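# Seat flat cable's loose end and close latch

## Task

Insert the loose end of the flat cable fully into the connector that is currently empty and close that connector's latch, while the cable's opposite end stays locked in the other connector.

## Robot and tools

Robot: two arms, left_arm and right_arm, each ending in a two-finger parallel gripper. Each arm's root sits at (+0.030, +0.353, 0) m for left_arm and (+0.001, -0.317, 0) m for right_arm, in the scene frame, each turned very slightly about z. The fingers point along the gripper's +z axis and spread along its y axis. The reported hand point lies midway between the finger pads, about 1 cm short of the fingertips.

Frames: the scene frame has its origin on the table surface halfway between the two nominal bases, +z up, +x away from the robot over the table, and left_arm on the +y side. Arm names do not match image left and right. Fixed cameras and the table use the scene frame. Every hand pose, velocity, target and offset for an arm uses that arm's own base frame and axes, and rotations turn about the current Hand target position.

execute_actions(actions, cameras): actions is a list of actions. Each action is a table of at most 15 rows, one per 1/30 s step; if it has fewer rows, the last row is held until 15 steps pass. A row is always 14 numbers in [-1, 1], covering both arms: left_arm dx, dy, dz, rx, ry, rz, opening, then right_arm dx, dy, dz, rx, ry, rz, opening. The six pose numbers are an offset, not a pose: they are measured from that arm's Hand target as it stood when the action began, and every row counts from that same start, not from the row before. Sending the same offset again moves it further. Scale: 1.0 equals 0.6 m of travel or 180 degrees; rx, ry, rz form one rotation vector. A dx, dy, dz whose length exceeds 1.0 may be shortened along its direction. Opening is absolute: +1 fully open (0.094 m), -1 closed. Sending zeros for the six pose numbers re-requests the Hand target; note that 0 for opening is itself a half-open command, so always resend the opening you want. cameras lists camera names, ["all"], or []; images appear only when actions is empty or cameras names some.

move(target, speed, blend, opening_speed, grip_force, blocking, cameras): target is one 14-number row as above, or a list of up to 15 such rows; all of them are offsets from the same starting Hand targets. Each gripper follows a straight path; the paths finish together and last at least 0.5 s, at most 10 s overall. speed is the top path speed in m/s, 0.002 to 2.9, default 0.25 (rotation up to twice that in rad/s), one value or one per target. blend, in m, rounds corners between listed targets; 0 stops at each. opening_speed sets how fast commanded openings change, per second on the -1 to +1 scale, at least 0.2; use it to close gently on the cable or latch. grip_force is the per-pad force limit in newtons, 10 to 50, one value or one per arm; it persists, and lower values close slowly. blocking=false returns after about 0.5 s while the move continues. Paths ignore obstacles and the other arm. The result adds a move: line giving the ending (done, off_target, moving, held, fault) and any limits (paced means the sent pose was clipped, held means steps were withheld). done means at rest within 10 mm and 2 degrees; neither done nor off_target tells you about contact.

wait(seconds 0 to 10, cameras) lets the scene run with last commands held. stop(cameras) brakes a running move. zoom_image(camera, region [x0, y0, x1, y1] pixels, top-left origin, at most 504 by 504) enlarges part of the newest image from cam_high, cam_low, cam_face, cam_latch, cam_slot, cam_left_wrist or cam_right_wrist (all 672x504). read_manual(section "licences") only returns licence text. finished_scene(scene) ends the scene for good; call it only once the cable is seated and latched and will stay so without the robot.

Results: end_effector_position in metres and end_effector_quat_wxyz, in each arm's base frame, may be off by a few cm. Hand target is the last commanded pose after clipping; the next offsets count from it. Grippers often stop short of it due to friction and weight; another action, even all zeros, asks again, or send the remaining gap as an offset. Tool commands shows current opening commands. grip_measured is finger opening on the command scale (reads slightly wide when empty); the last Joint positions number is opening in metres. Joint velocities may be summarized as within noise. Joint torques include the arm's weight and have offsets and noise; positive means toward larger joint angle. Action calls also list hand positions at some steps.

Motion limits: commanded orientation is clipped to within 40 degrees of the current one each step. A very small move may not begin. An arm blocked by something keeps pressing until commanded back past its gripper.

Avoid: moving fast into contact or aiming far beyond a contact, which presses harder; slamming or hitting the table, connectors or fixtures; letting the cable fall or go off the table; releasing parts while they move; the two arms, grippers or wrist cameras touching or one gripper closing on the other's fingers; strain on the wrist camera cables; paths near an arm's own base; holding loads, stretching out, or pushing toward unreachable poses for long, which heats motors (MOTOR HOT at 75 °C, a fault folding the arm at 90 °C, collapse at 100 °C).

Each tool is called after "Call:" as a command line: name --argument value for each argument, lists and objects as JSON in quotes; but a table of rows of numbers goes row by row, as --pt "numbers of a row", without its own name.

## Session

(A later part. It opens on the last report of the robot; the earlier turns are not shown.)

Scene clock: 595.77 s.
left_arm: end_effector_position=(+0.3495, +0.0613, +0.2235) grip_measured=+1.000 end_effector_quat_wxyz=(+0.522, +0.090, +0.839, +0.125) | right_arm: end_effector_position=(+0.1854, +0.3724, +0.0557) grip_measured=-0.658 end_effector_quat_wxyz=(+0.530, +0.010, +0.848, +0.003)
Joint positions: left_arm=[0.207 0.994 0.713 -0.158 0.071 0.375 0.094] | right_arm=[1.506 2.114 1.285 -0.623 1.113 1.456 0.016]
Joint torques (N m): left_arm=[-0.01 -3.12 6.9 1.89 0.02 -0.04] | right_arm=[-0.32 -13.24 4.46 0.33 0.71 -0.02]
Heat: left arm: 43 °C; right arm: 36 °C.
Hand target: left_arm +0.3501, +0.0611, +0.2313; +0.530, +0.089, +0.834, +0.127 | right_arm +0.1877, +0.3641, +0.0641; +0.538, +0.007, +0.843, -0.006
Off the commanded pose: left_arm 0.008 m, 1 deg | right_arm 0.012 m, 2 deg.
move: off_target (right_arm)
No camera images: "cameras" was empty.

Call:
move --target '[0,0,0,0,0,0,1, 0.0,0.0045,0.0,0,0,0,-0.66]' --speed 0.08 --cameras '["cam_face","cam_latch","cam_slot","cam_right_wrist"]'

Scene clock: 607.33 s.
left_arm: end_effector_position=(+0.3495, +0.0613, +0.2235) grip_measured=+1.000 end_effector_quat_wxyz=(+0.522, +0.090, +0.839, +0.125) | right_arm: end_effector_position=(+0.1854, +0.3715, +0.0556) grip_measured=-0.658 end_effector_quat_wxyz=(+0.530, +0.008, +0.848, +0.000)
Joint positions: left_arm=[0.207 0.994 0.713 -0.158 0.071 0.375 0.094] | right_arm=[1.506 2.114 1.285 -0.63 1.113 1.456 0.016]
Joint torques (N m): left_arm=[-0.01 -3.15 6.89 1.9 0.02 -0.04] | right_arm=[-0.25 -12.53 5.75 0.41 0.74 -0.11]
Heat: left arm: 44 °C; right arm: 37 °C.
Hand target: left_arm +0.3501, +0.0611, +0.2313; +0.530, +0.089, +0.834, +0.127 | right_arm +0.1877, +0.3668, +0.0641; +0.538, +0.007, +0.843, -0.006
Off the commanded pose: left_arm 0.008 m, 1 deg | right_arm 0.010 m, 1 deg.
move: done
Images, in order (width x height): cam_face 672x504, cam_latch 672x504, cam_slot 672x504, cam_right_wrist 672x504.

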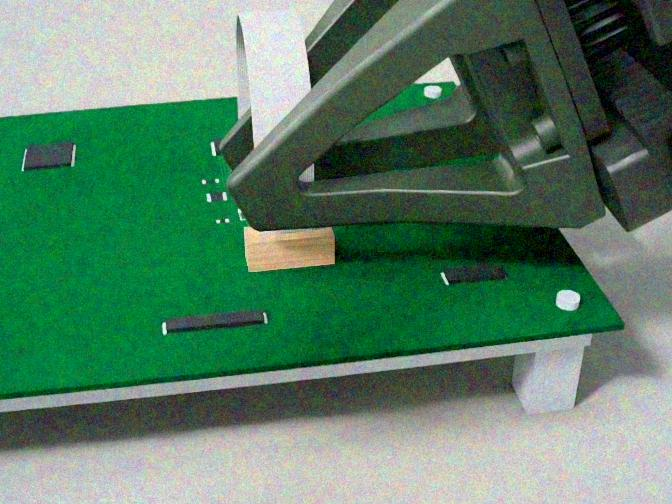

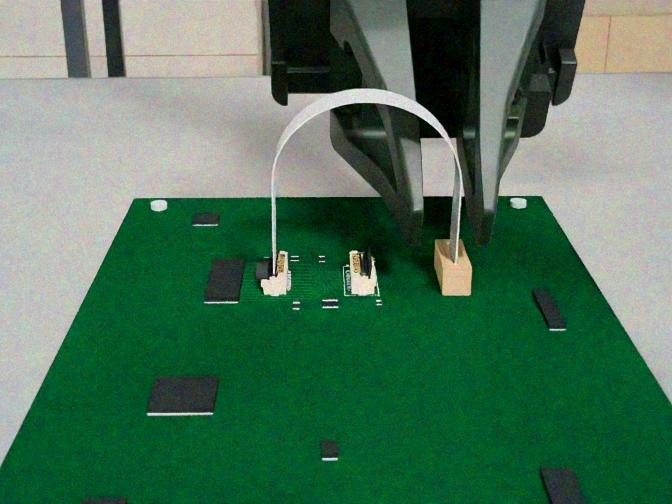

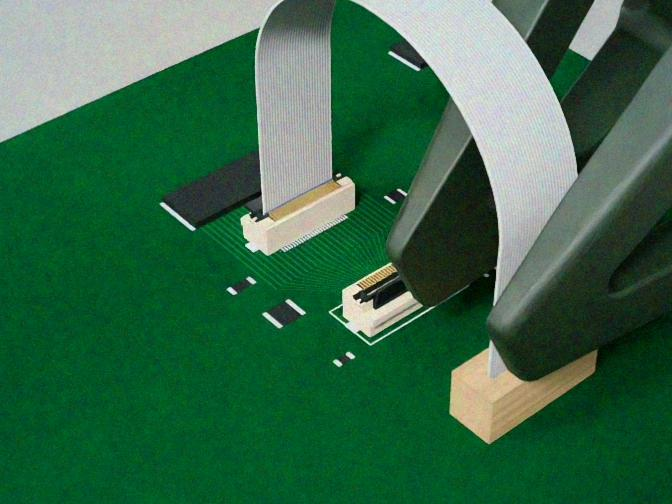

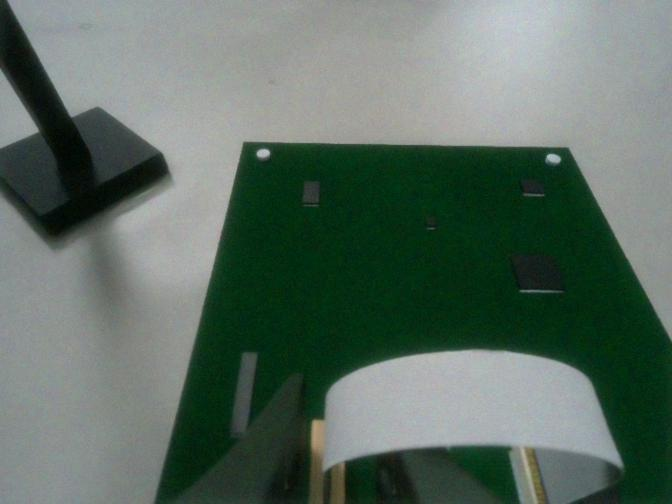

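Call:
move --target '[0,0,0,0,0,0,1, 0.0,0.007,0.0,0,0,0.003,-0.66]' --speed 0.08 --cameras '["cam_latch"]'

Scene clock: 618.73 s.
left_arm: end_effector_position=(+0.3495, +0.0613, +0.2235) grip_measured=+1.000 end_effector_quat_wxyz=(+0.522, +0.090, +0.839, +0.125) | right_arm: end_effector_position=(+0.1854, +0.3714, +0.0556) grip_measured=-0.658 end_effector_quat_wxyz=(+0.529, +0.001, +0.848, -0.005)
Joint positions: left_arm=[0.207 0.994 0.713 -0.158 0.071 0.375 0.094] | right_arm=[1.506 2.114 1.285 -0.63 1.113 1.438 0.016]
Joint torques (N m): left_arm=[-0.01 -3.14 6.9 1.89 0.02 -0.04] | right_arm=[-0.13 -12.16 6.28 0.53 0.66 -0.07]
Heat: left arm: 44 °C; right arm: 37 °C.
Hand target: left_arm +0.3501, +0.0611, +0.2313; +0.530, +0.089, +0.834, +0.127 | right_arm +0.1877, +0.3710, +0.0641; +0.538, +0.003, +0.843, -0.003
Off the commanded pose: left_arm 0.008 m, 1 deg | right_arm 0.009 m, 1 deg.
move: done
Images, in order (width x height): cam_latch 672x504.

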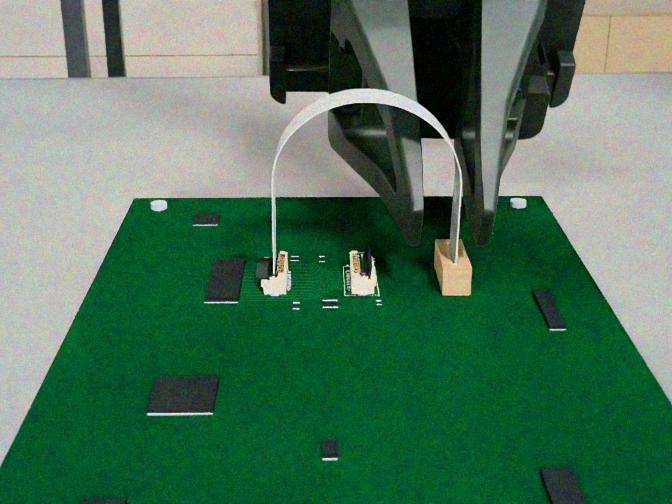

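Call:
move --target '[0,0,0,0,0,0,1, 0.0,0.008,0.0,0,0,-0.0095,-0.66]' --speed 0.08 --cameras '["cam_latch","cam_right_wrist"]'

Scene clock: 653.37 s.
left_arm: end_effector_position=(+0.3495, +0.0613, +0.2235) grip_measured=+1.000 end_effector_quat_wxyz=(+0.522, +0.090, +0.839, +0.125) | right_arm: end_effector_position=(+0.1855, +0.3732, +0.0635) grip_measured=-0.658 end_effector_quat_wxyz=(+0.529, +0.015, +0.848, -0.004)
Joint positions: left_arm=[0.207 0.994 0.713 -0.158 0.071 0.375 0.094] | right_arm=[1.506 2.118 1.331 -0.704 1.113 1.492 0.016]
Joint torques (N m): left_arm=[0.01 -3.14 6.87 1.89 0.01 -0.04] | right_arm=[-0.17 -8.9 8.94 0.33 0.7 0.04]
Heat: left arm: 44 °C; right arm: 37 °C.
Hand target: left_arm +0.3501, +0.0611, +0.2313; +0.530, +0.089, +0.834, +0.127 | right_arm +0.1877, +0.3758, +0.0641; +0.538, +0.016, +0.843, -0.011
Off the commanded pose: left_arm 0.008 m, 1 deg | right_arm 0.004 m, 1 deg.
move: done
Images, in order (width x height): cam_latch 672x504, cam_right_wrist 672x504.

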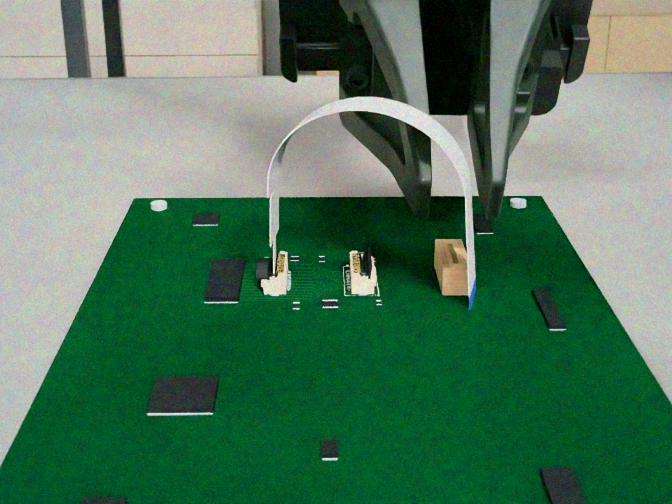

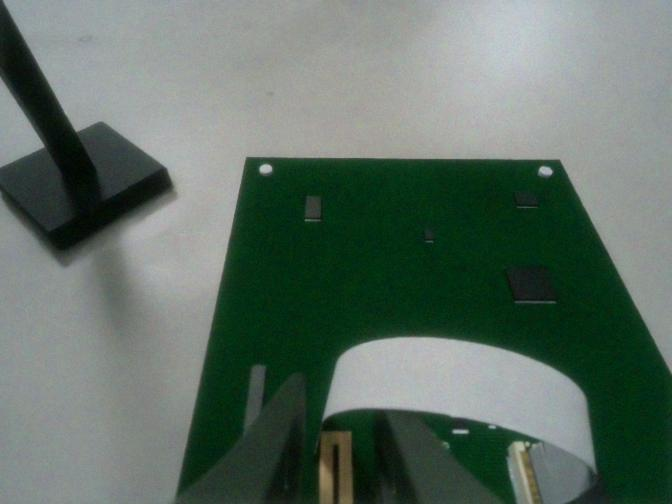

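Call:
wait --seconds 0.1 --cameras '["cam_face","cam_slot","cam_latch"]'

Scene clock: 659.67 s.
left_arm: end_effector_position=(+0.3495, +0.0613, +0.2235) grip_measured=+1.000 end_effector_quat_wxyz=(+0.522, +0.090, +0.839, +0.125) | right_arm: end_effector_position=(+0.1855, +0.3731, +0.0635) grip_measured=-0.658 end_effector_quat_wxyz=(+0.529, +0.015, +0.848, -0.004)
Joint positions: left_arm=[0.207 0.994 0.713 -0.158 0.071 0.375 0.094] | right_arm=[1.506 2.118 1.331 -0.705 1.113 1.493 0.016]
Joint torques (N m): left_arm=[0.01 -3.14 6.87 1.89 0.02 -0.04] | right_arm=[-0.08 -8.91 8.83 0.35 0.73 0.04]
Heat: left arm: 44 °C; right arm: 37 °C.
Hand target: left_arm +0.3501, +0.0611, +0.2313; +0.530, +0.089, +0.834, +0.127 | right_arm +0.1877, +0.3758, +0.0641; +0.538, +0.016, +0.843, -0.011
Tool commands: left_gripper/opening=+1.0 right_gripper/opening=-0.66
Off the commanded pose: left_arm 0.008 m, 1 deg | right_arm 0.004 m, 1 deg.
wait: 0.10 s; at rest from the start
Images, in order (width x height): cam_face 672x504, cam_latch 672x504, cam_slot 672x504.

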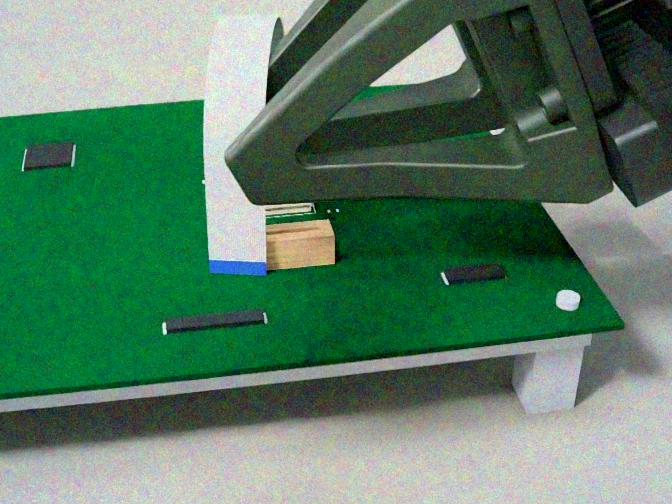

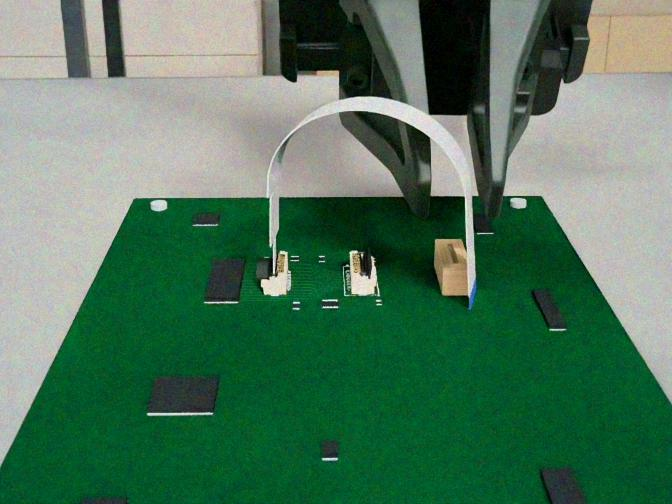

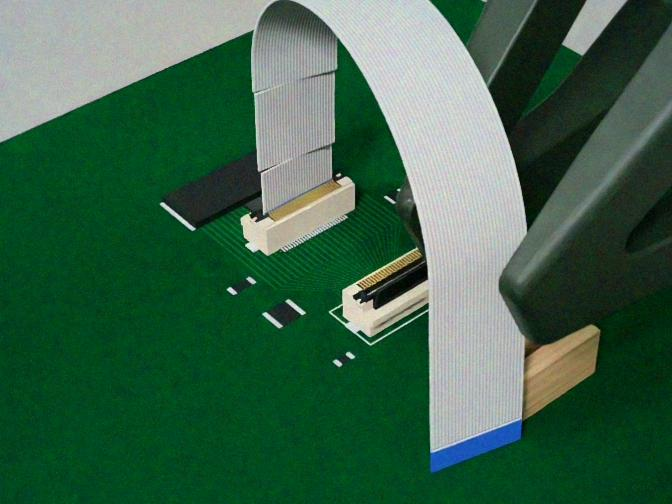

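Call:
move --target '[0,0,0,0,0,0,1, -0.085,0.0,0.0,0,0,0,-0.66]' --speed 0.1 --cameras '["cam_face","cam_slot","cam_latch","cam_right_wrist"]'

Scene clock: 672.03 s.
left_arm: end_effector_position=(+0.3495, +0.0613, +0.2235) grip_measured=+1.000 end_effector_quat_wxyz=(+0.522, +0.090, +0.839, +0.125) | right_arm: end_effector_position=(+0.1361, +0.3724, +0.0657) grip_measured=-0.658 end_effector_quat_wxyz=(+0.533, +0.016, +0.846, -0.007)
Joint positions: left_arm=[0.207 0.994 0.713 -0.158 0.071 0.375 0.094] | right_arm=[1.638 2.186 1.441 -1.031 1.115 1.805 0.016]
Joint torques (N m): left_arm=[0.01 -3.12 6.9 1.9 0.02 -0.04] | right_arm=[-0.17 -9.06 8.5 -0.15 0.57 0.07]
Heat: left arm: 44 °C; right arm: 37 °C.
Hand target: left_arm +0.3501, +0.0611, +0.2313; +0.530, +0.089, +0.834, +0.127 | right_arm +0.1367, +0.3758, +0.0641; +0.538, +0.016, +0.843, -0.011
Off the commanded pose: left_arm 0.008 m, 1 deg | right_arm 0.004 m, 1 deg.
move: done
Images, in order (width x height): cam_face 672x504, cam_latch 672x504, cam_slot 672x504, cam_right_wrist 672x504.

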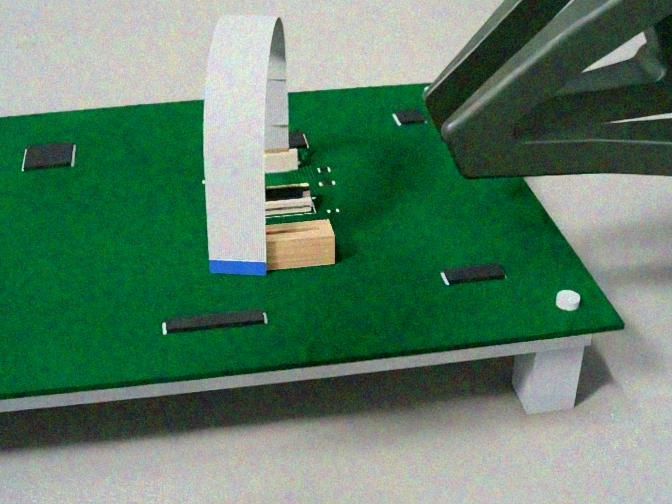

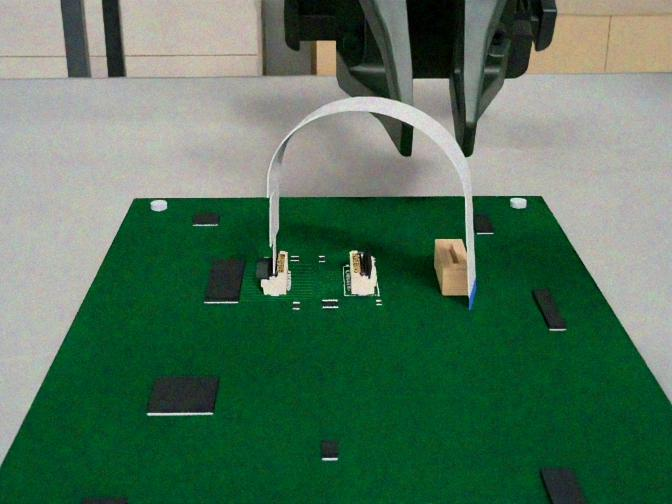

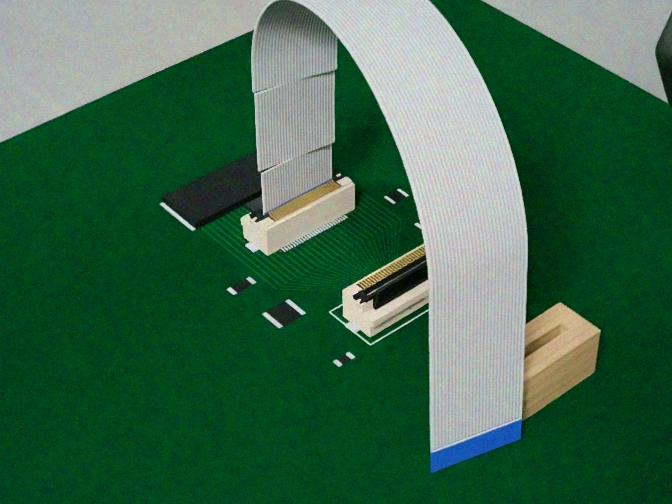

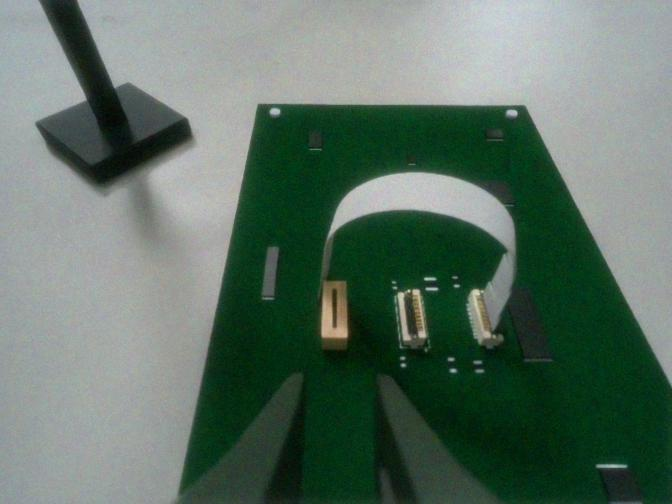

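Call:
move --target '[0,0,0,0,0,0,1, 0.0222,0.008,-0.0202,0,0,0,-0.62]' --speed 0.1 --cameras '["cam_face","cam_latch"]'

Scene clock: 747.87 s.
left_arm: end_effector_position=(+0.3495, +0.0613, +0.2235) grip_measured=+1.000 end_effector_quat_wxyz=(+0.522, +0.090, +0.839, +0.125) | right_arm: end_effector_position=(+0.1476, +0.3782, +0.0557) grip_measured=-0.622 end_effector_quat_wxyz=(+0.531, +0.018, +0.847, -0.008)
Joint positions: left_arm=[0.207 0.994 0.713 -0.158 0.071 0.375 0.094] | right_arm=[1.606 2.209 1.441 -0.952 1.115 1.743 0.018]
Joint torques (N m): left_arm=[-0.01 -3.12 6.89 1.89 0.02 -0.05] | right_arm=[-0.36 -9.47 6.9 0.24 0.66 -0.03]
Heat: left arm: 44 °C; right arm: 36 °C.
Hand target: left_arm +0.3501, +0.0611, +0.2313; +0.530, +0.089, +0.834, +0.127 | right_arm +0.1499, +0.3806, +0.0519; +0.538, +0.016, +0.843, -0.011
Off the commanded pose: left_arm 0.008 m, 1 deg | right_arm 0.005 m, 1 deg.
move: done
Images, in order (width x height): cam_face 672x504, cam_latch 672x504.

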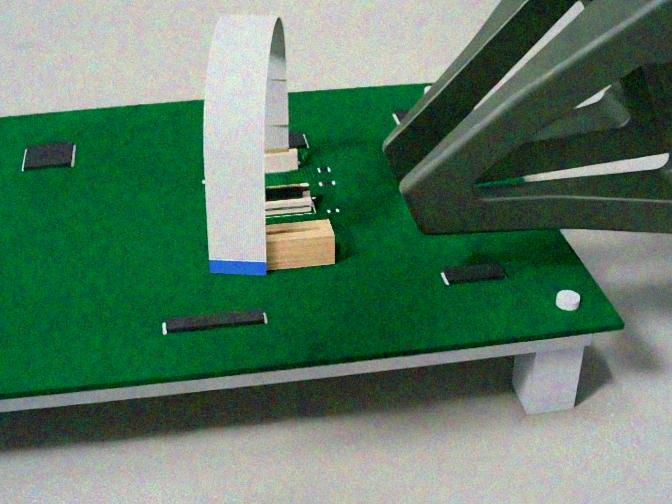

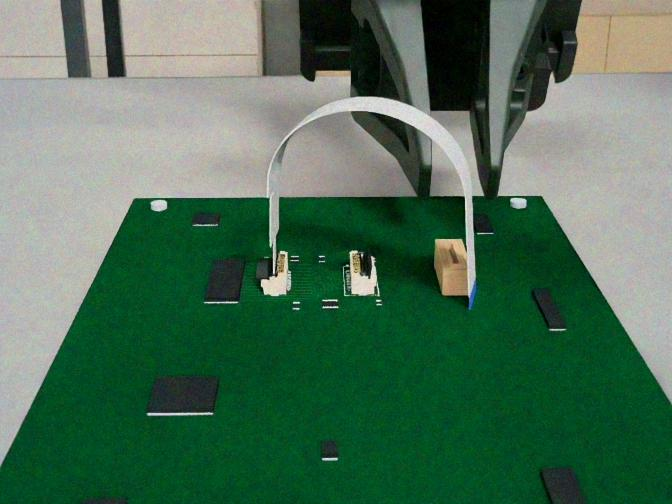

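Call:
move --target '[0,0,0,0,0,0,1, 0.078,-0.001,-0.0025,0,0,0,-0.62]' --speed 0.1 --cameras '["cam_face","cam_latch","cam_slot"]'

Scene clock: 763.57 s.
left_arm: end_effector_position=(+0.3495, +0.0613, +0.2235) grip_measured=+1.000 end_effector_quat_wxyz=(+0.522, +0.090, +0.839, +0.125) | right_arm: end_effector_position=(+0.1963, +0.3791, +0.0429) grip_measured=-0.622 end_effector_quat_wxyz=(+0.533, +0.009, +0.846, -0.025)
Joint positions: left_arm=[0.207 0.994 0.713 -0.158 0.071 0.375 0.094] | right_arm=[1.482 2.204 1.371 -0.671 1.125 1.462 0.018]
Joint torques (N m): left_arm=[-0.01 -3.14 6.89 1.89 0.01 -0.04] | right_arm=[0.03 -13.78 4.74 0.77 0.57 -0.05]
Heat: left arm: 44 °C; right arm: 36 °C.
Hand target: left_arm +0.3501, +0.0611, +0.2313; +0.530, +0.089, +0.834, +0.127 | right_arm +0.1968, +0.3799, +0.0504; +0.538, +0.016, +0.843, -0.011
Off the commanded pose: left_arm 0.008 m, 1 deg | right_arm 0.008 m, 2 deg.
move: done
Images, in order (width x height): cam_face 672x504, cam_latch 672x504, cam_slot 672x504.

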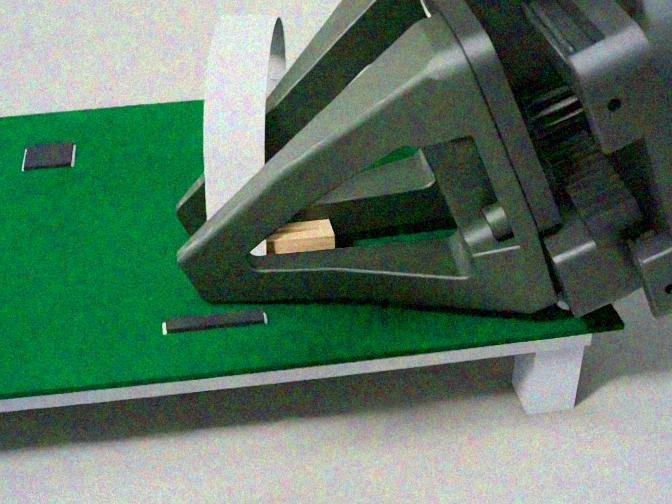

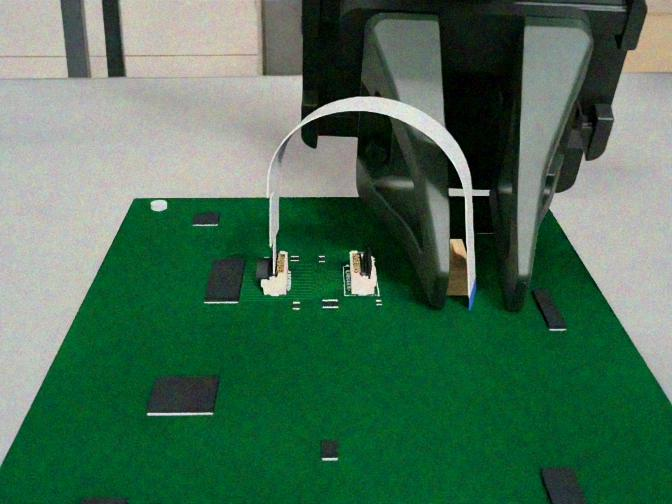

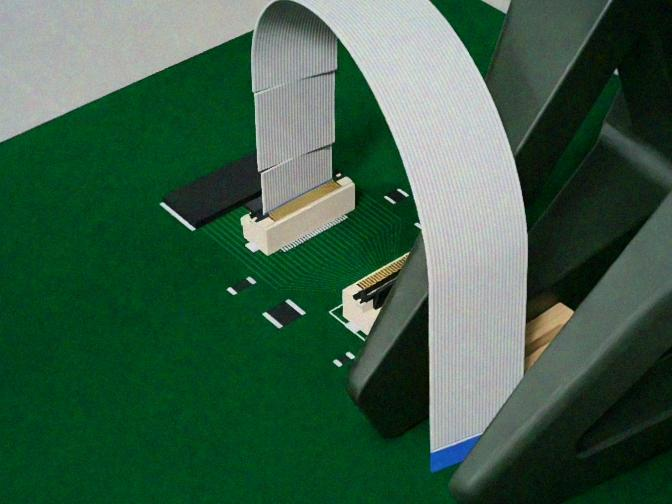

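Call:
move --target '[0,0,0,0,0,0,1, 0.0,0.0,0.0185,0,0,0,-0.62]' --speed 0.1 --cameras '["cam_face","cam_latch","cam_slot"]'

Scene clock: 787.17 s.
left_arm: end_effector_position=(+0.3495, +0.0613, +0.2235) grip_measured=+1.000 end_effector_quat_wxyz=(+0.522, +0.090, +0.839, +0.125) | right_arm: end_effector_position=(+0.1957, +0.3796, +0.0476) grip_measured=-0.622 end_effector_quat_wxyz=(+0.530, +0.010, +0.848, -0.021)
Joint positions: left_arm=[0.207 0.994 0.713 -0.158 0.071 0.375 0.094] | right_arm=[1.482 2.187 1.371 -0.676 1.117 1.457 0.018]
Joint torques (N m): left_arm=[-0.02 -3.14 6.89 1.89 0.02 -0.04] | right_arm=[-0.09 -14.5 5.72 0.53 0.66 -0.05]
Heat: left arm: 44 °C; right arm: 38 °C.
Hand target: left_arm +0.3501, +0.0611, +0.2313; +0.530, +0.089, +0.834, +0.127 | right_arm +0.1968, +0.3799, +0.0615; +0.538, +0.016, +0.843, -0.011
Off the commanded pose: left_arm 0.008 m, 1 deg | right_arm 0.014 m, 2 deg.
move: off_target (right_arm)
Images, in order (width x height): cam_face 672x504, cam_latch 672x504, cam_slot 672x504.

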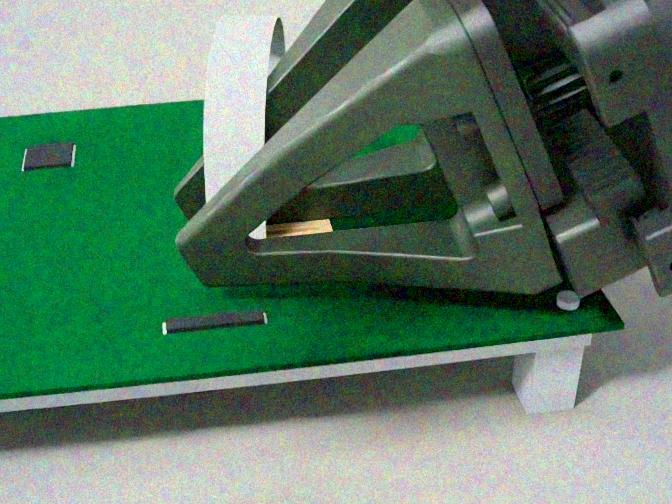

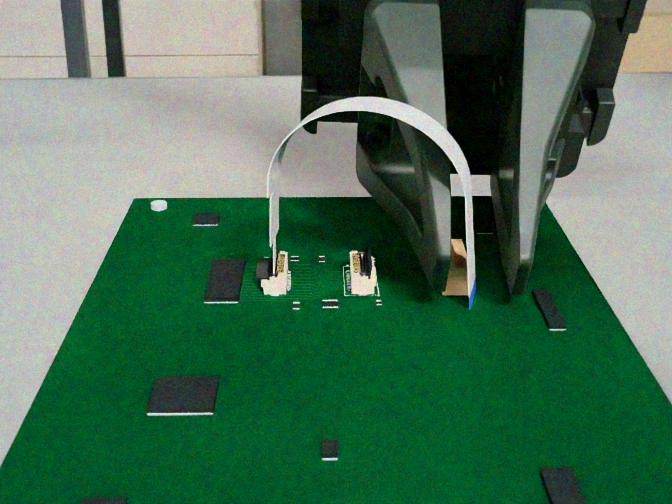

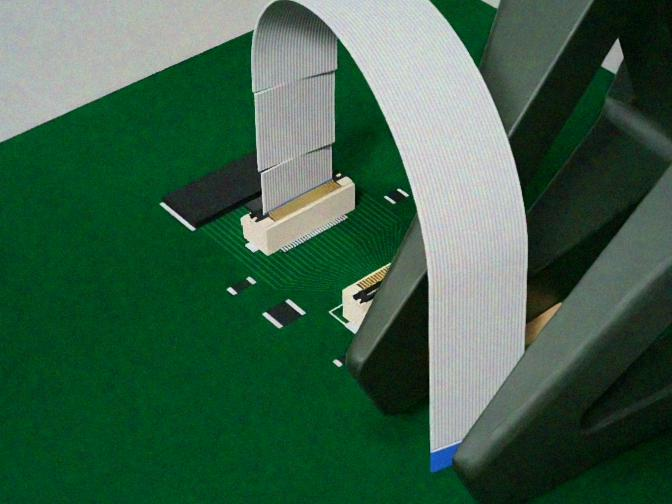

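Call:
move --target '[0,0,0,0,0,0,1, 0.0,0.0,0.0133,0,0,0,-0.62]' --speed 0.1 --cameras '["cam_face","cam_latch","cam_slot"]'

Scene clock: 795.57 s.
left_arm: end_effector_position=(+0.3495, +0.0613, +0.2235) grip_measured=+1.000 end_effector_quat_wxyz=(+0.522, +0.090, +0.839, +0.125) | right_arm: end_effector_position=(+0.1957, +0.3802, +0.0559) grip_measured=-0.622 end_effector_quat_wxyz=(+0.531, +0.014, +0.847, -0.014)
Joint positions: left_arm=[0.207 0.994 0.713 -0.158 0.071 0.375 0.094] | right_arm=[1.482 2.165 1.371 -0.682 1.117 1.456 0.018]
Joint torques (N m): left_arm=[-0.01 -3.14 6.89 1.89 0.02 -0.03] | right_arm=[-0.09 -13.87 6.75 0.36 0.69 -0.07]
Heat: left arm: 44 °C; right arm: 39 °C.
Hand target: left_arm +0.3501, +0.0611, +0.2313; +0.530, +0.089, +0.834, +0.127 | right_arm +0.1968, +0.3800, +0.0695; +0.538, +0.016, +0.843, -0.011
Off the commanded pose: left_arm 0.008 m, 1 deg | right_arm 0.014 m, 1 deg.
move: off_target (right_arm)
Images, in order (width x height): cam_face 672x504, cam_latch 672x504, cam_slot 672x504.

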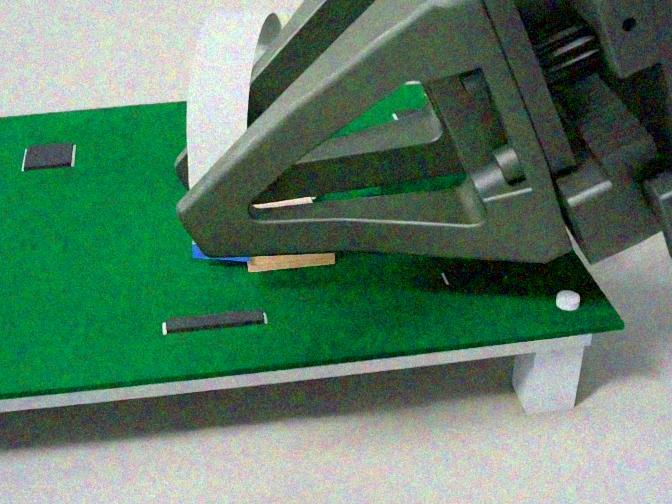

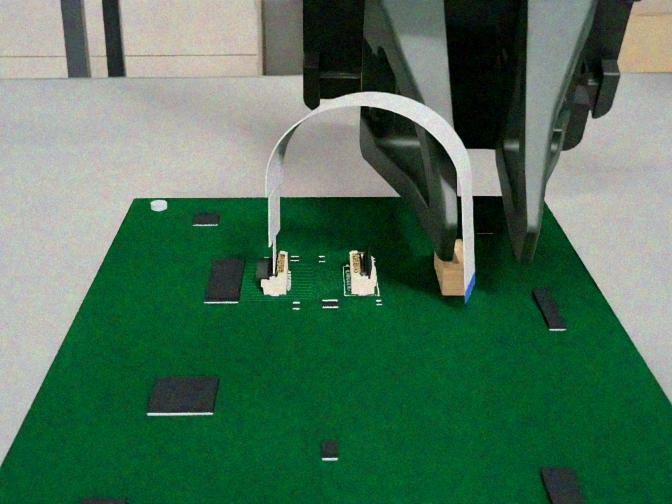

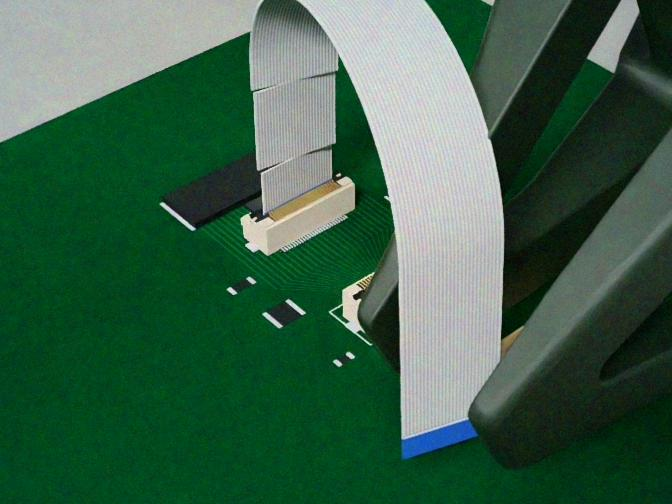

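Call:
move --target '[0,0,0,0,0,0,1, 0.0,0.0,-0.008,0,0,0,-1]' --speed 0.1 --grip_force 30 --cameras '["cam_face","cam_latch","cam_slot"]'

Scene clock: 812.43 s.
left_arm: end_effector_position=(+0.3495, +0.0613, +0.2235) grip_measured=+1.000 end_effector_quat_wxyz=(+0.522, +0.090, +0.839, +0.125) | right_arm: end_effector_position=(+0.1955, +0.3802, +0.0555) grip_measured=-0.989 end_effector_quat_wxyz=(+0.530, +0.014, +0.848, -0.014)
Joint positions: left_arm=[0.207 0.994 0.713 -0.158 0.071 0.375 0.094] | right_arm=[1.482 2.165 1.371 -0.683 1.115 1.456 0.001]
Joint torques (N m): left_arm=[-0.01 -3.15 6.87 1.89 0.01 -0.04] | right_arm=[0.05 -13.07 6.2 0.52 0.69 -0.04]
Heat: left arm: 44 °C; right arm: 40 °C.
Hand target: left_arm +0.3501, +0.0611, +0.2313; +0.530, +0.089, +0.834, +0.127 | right_arm +0.1968, +0.3799, +0.0648; +0.538, +0.016, +0.843, -0.011
Off the commanded pose: left_arm 0.008 m, 1 deg | right_arm 0.009 m, 1 deg.
grip_force (N): 30, 30
move: done
Images, in order (width x height): cam_face 672x504, cam_latch 672x504, cam_slot 672x504.

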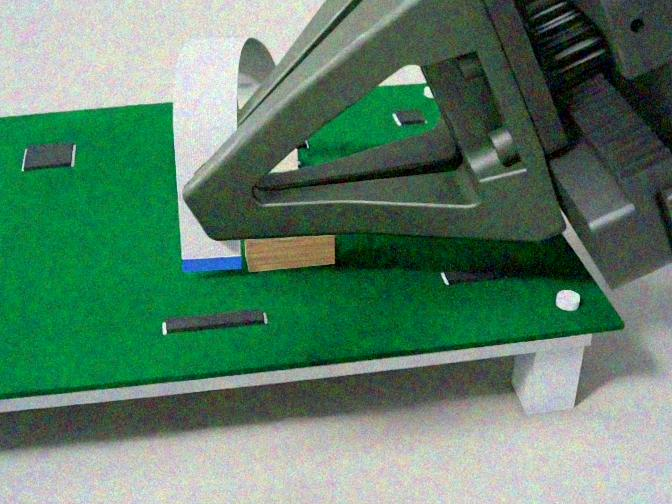

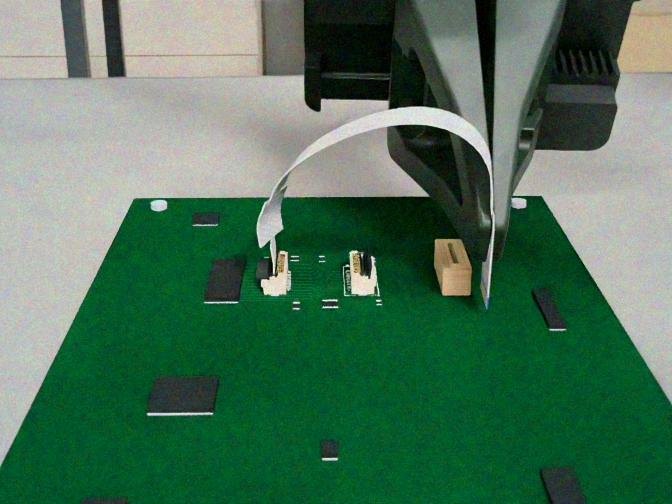

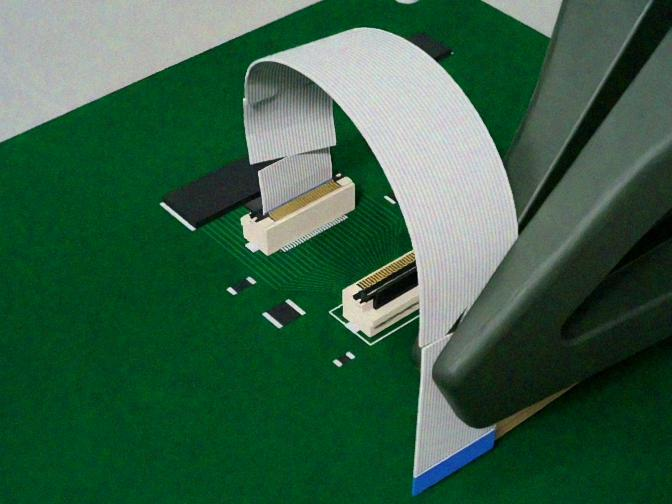

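Call:
move --pt "0 0 0 0 0 0 1 0 0 0.028 0 0 0 -1" --pt "0 0 0 0 0 0 1 -0.0293 -0.0503 0.028 0 0 0 -1" --speed 0.08 --blend '[0.005,0]' --cameras '["cam_face","cam_latch","cam_slot","cam_right_wrist"]'

Scene clock: 839.17 s.
left_arm: end_effector_position=(+0.3495, +0.0613, +0.2235) grip_measured=+1.000 end_effector_quat_wxyz=(+0.522, +0.090, +0.839, +0.125) | right_arm: end_effector_position=(+0.1791, +0.3559, +0.0716) grip_measured=-0.989 end_effector_quat_wxyz=(+0.528, +0.016, +0.849, -0.010)
Joint positions: left_arm=[0.207 0.994 0.713 -0.158 0.071 0.375 0.094] | right_arm=[1.52 2.062 1.282 -0.764 1.112 1.54 0]
Joint torques (N m): left_arm=[-0.02 -3.12 6.89 1.88 0.02 -0.04] | right_arm=[0.39 -13.04 4.7 0.22 0.74 0.07]
Heat: left arm: 44 °C; right arm: 41 °C.
Hand target: left_arm +0.3501, +0.0611, +0.2313; +0.530, +0.089, +0.834, +0.127 | right_arm +0.1791, +0.3499, +0.0816; +0.538, +0.016, +0.843, -0.011
Off the commanded pose: left_arm 0.008 m, 1 deg | right_arm 0.012 m, 1 deg.
grip_force (N): 30, 30
move: off_target (right_arm)
Images, in order (width x height): cam_face 672x504, cam_latch 672x504, cam_slot 672x504, cam_right_wrist 672x504.

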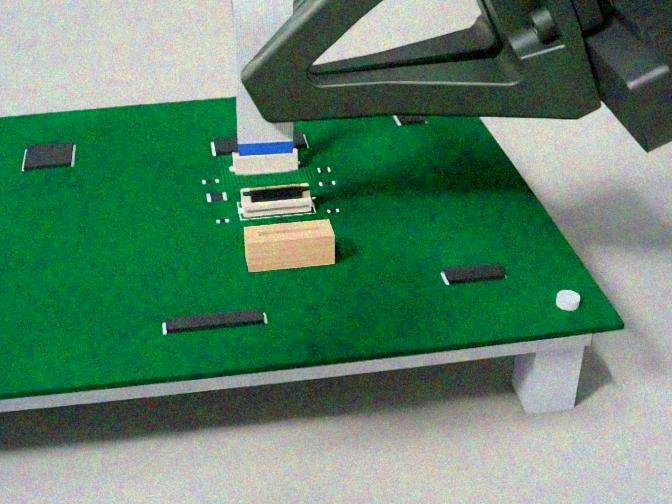

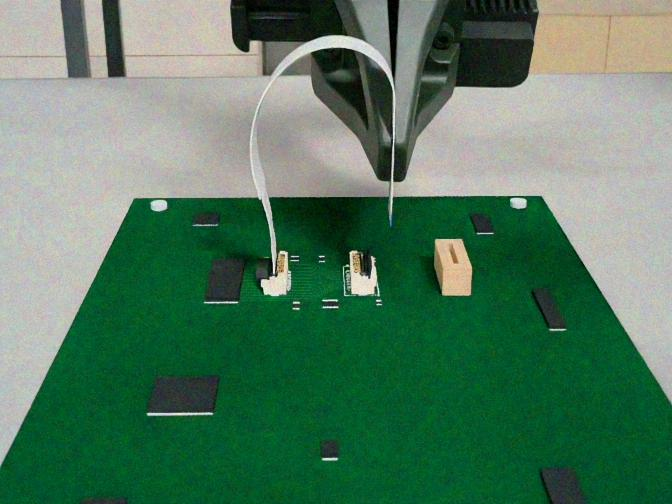

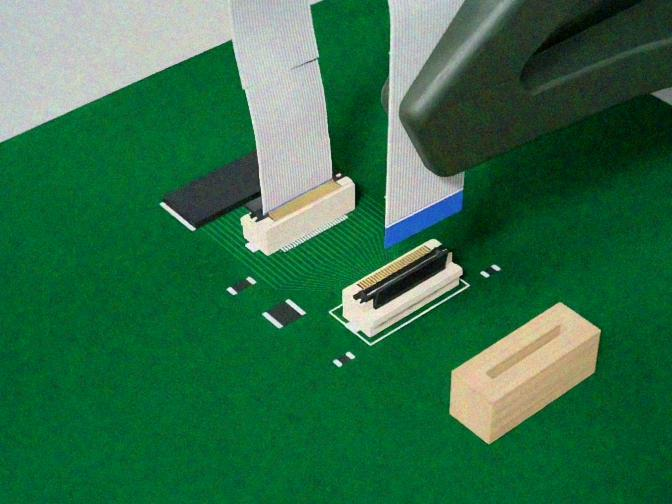

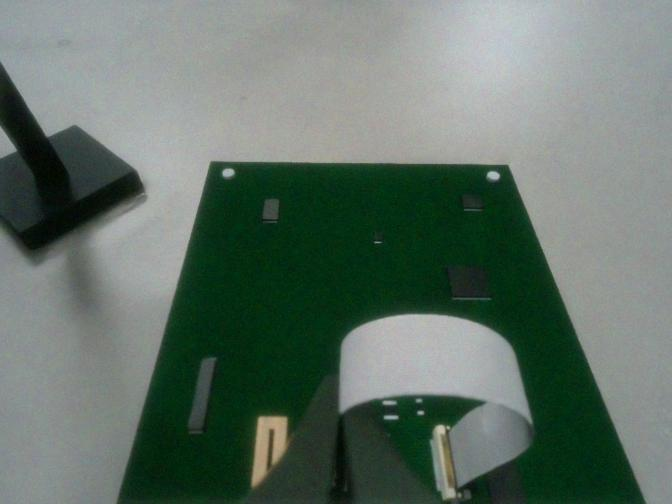

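Call:
zoom_image --camera "cam_face" --region '[200, 100, 350, 230]'

Call:
zoom_image --camera "cam_latch" --region '[330, 160, 420, 310]'

Call:
zoom_image --camera "cam_slot" --region '[320, 180, 480, 350]'

Scaled by 3.360 from the camera's 672x504 image, which has a finer 960x720 frame.

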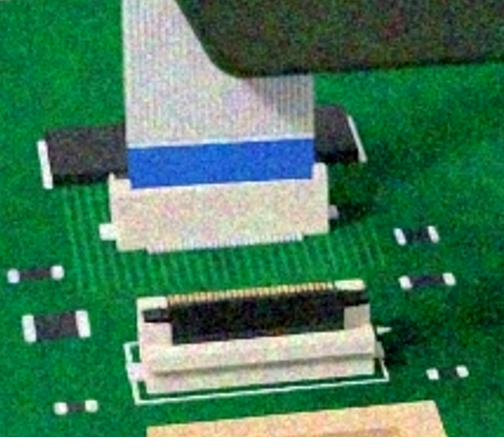

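Scaled by 3.360 from the camera's 672x504 image, which has a finer 960x720 frame.

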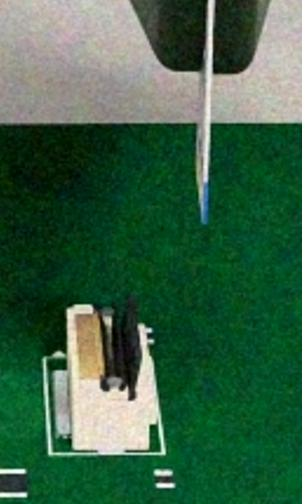

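Scaled by 2.965 from the camera's 672x504 image, which has a finer 960x720 frame.

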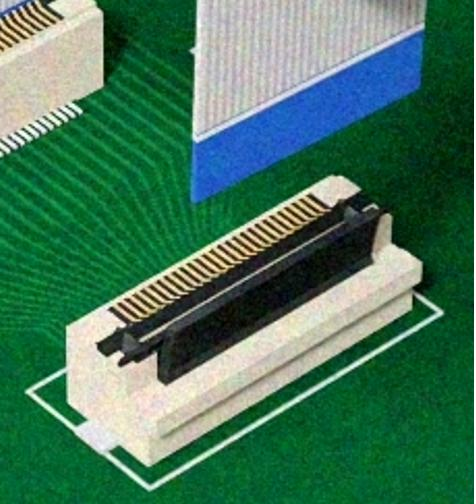

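Call:
move --target '[0,0,0,0,0,0,1, -0.005,-0.0123,0,0,0,0,-1]' --speed 0.08 --cameras '["cam_face","cam_latch","cam_slot"]'

Call:
zoom_image --camera "cam_face" --region '[200, 100, 350, 230]'

Call:
zoom_image --camera "cam_latch" --region '[330, 160, 420, 310]'

Call:
zoom_image --camera "cam_slot" --region '[320, 180, 480, 350]'

Scene clock: 900.37 s.
left_arm: end_effector_position=(+0.3495, +0.0613, +0.2235) grip_measured=+1.000 end_effector_quat_wxyz=(+0.522, +0.090, +0.839, +0.125) | right_arm: end_effector_position=(+0.1769, +0.3487, +0.0728) grip_measured=-0.989 end_effector_quat_wxyz=(+0.528, +0.017, +0.849, -0.010)
Joint positions: left_arm=[0.207 0.994 0.713 -0.158 0.071 0.375 0.094] | right_arm=[1.525 2.04 1.252 -0.77 1.113 1.558 0]
Joint torques (N m): left_arm=[-0.02 -3.14 6.89 1.89 0.01 -0.04] | right_arm=[0.32 -12.66 4.36 0.23 0.74 0.07]
Heat: left arm: 44 °C; right arm: 38 °C.
Hand target: left_arm +0.3501, +0.0611, +0.2313; +0.530, +0.089, +0.834, +0.127 | right_arm +0.1762, +0.3424, +0.0815; +0.538, +0.016, +0.843, -0.011
Off the commanded pose: left_arm 0.008 m, 1 deg | right_arm 0.011 m, 1 deg.
grip_force (N): 30, 30
move: off_target (right_arm)
Images, in order (width x height): cam_face 672x504, cam_latch 672x504, cam_slot 672x504.

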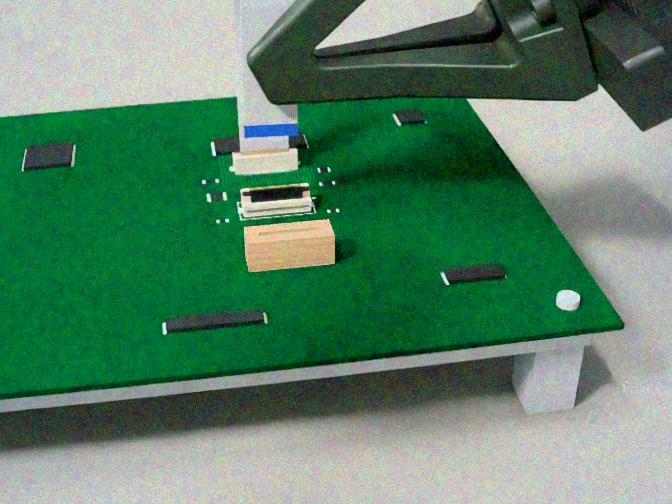

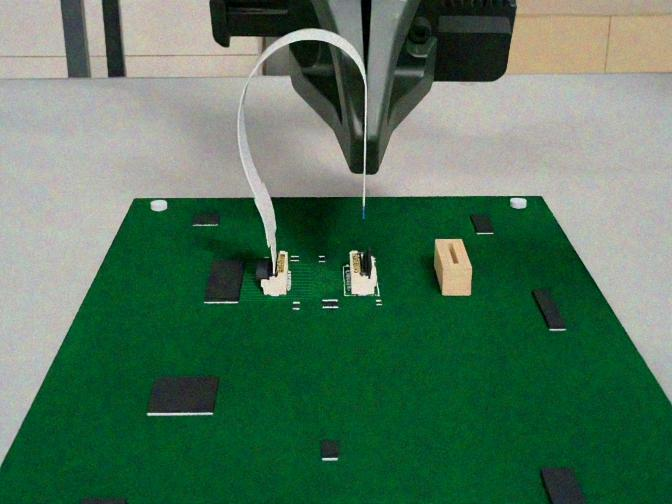

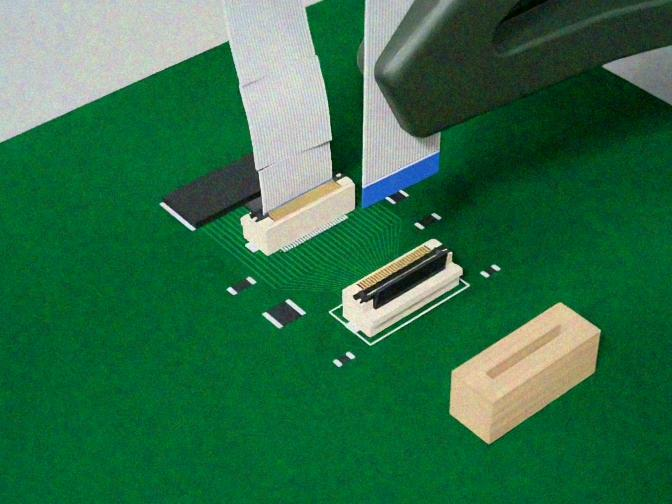

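Scaled by 3.360 from the camera's 672x504 image, which has a finer 960x720 frame.

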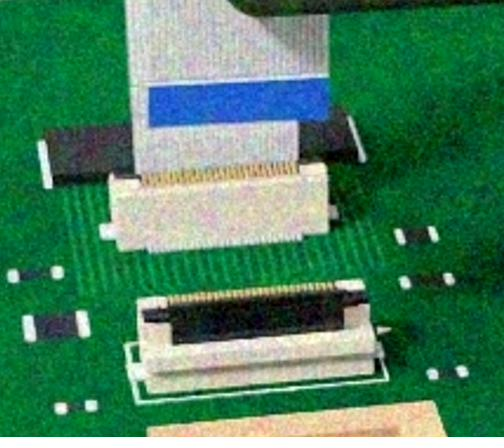

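Scaled by 3.360 from the camera's 672x504 image, which has a finer 960x720 frame.

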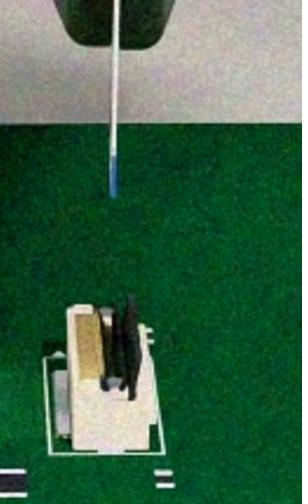

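Scaled by 2.965 from the camera's 672x504 image, which has a finer 960x720 frame.

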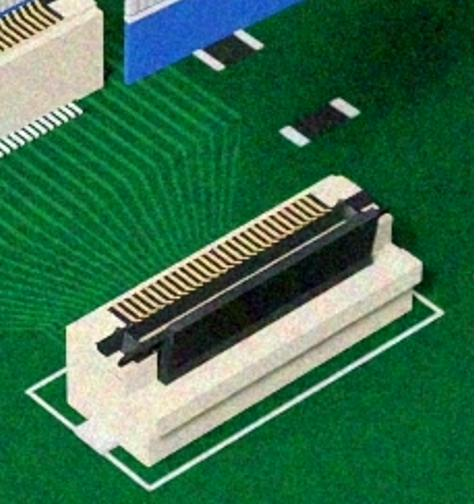

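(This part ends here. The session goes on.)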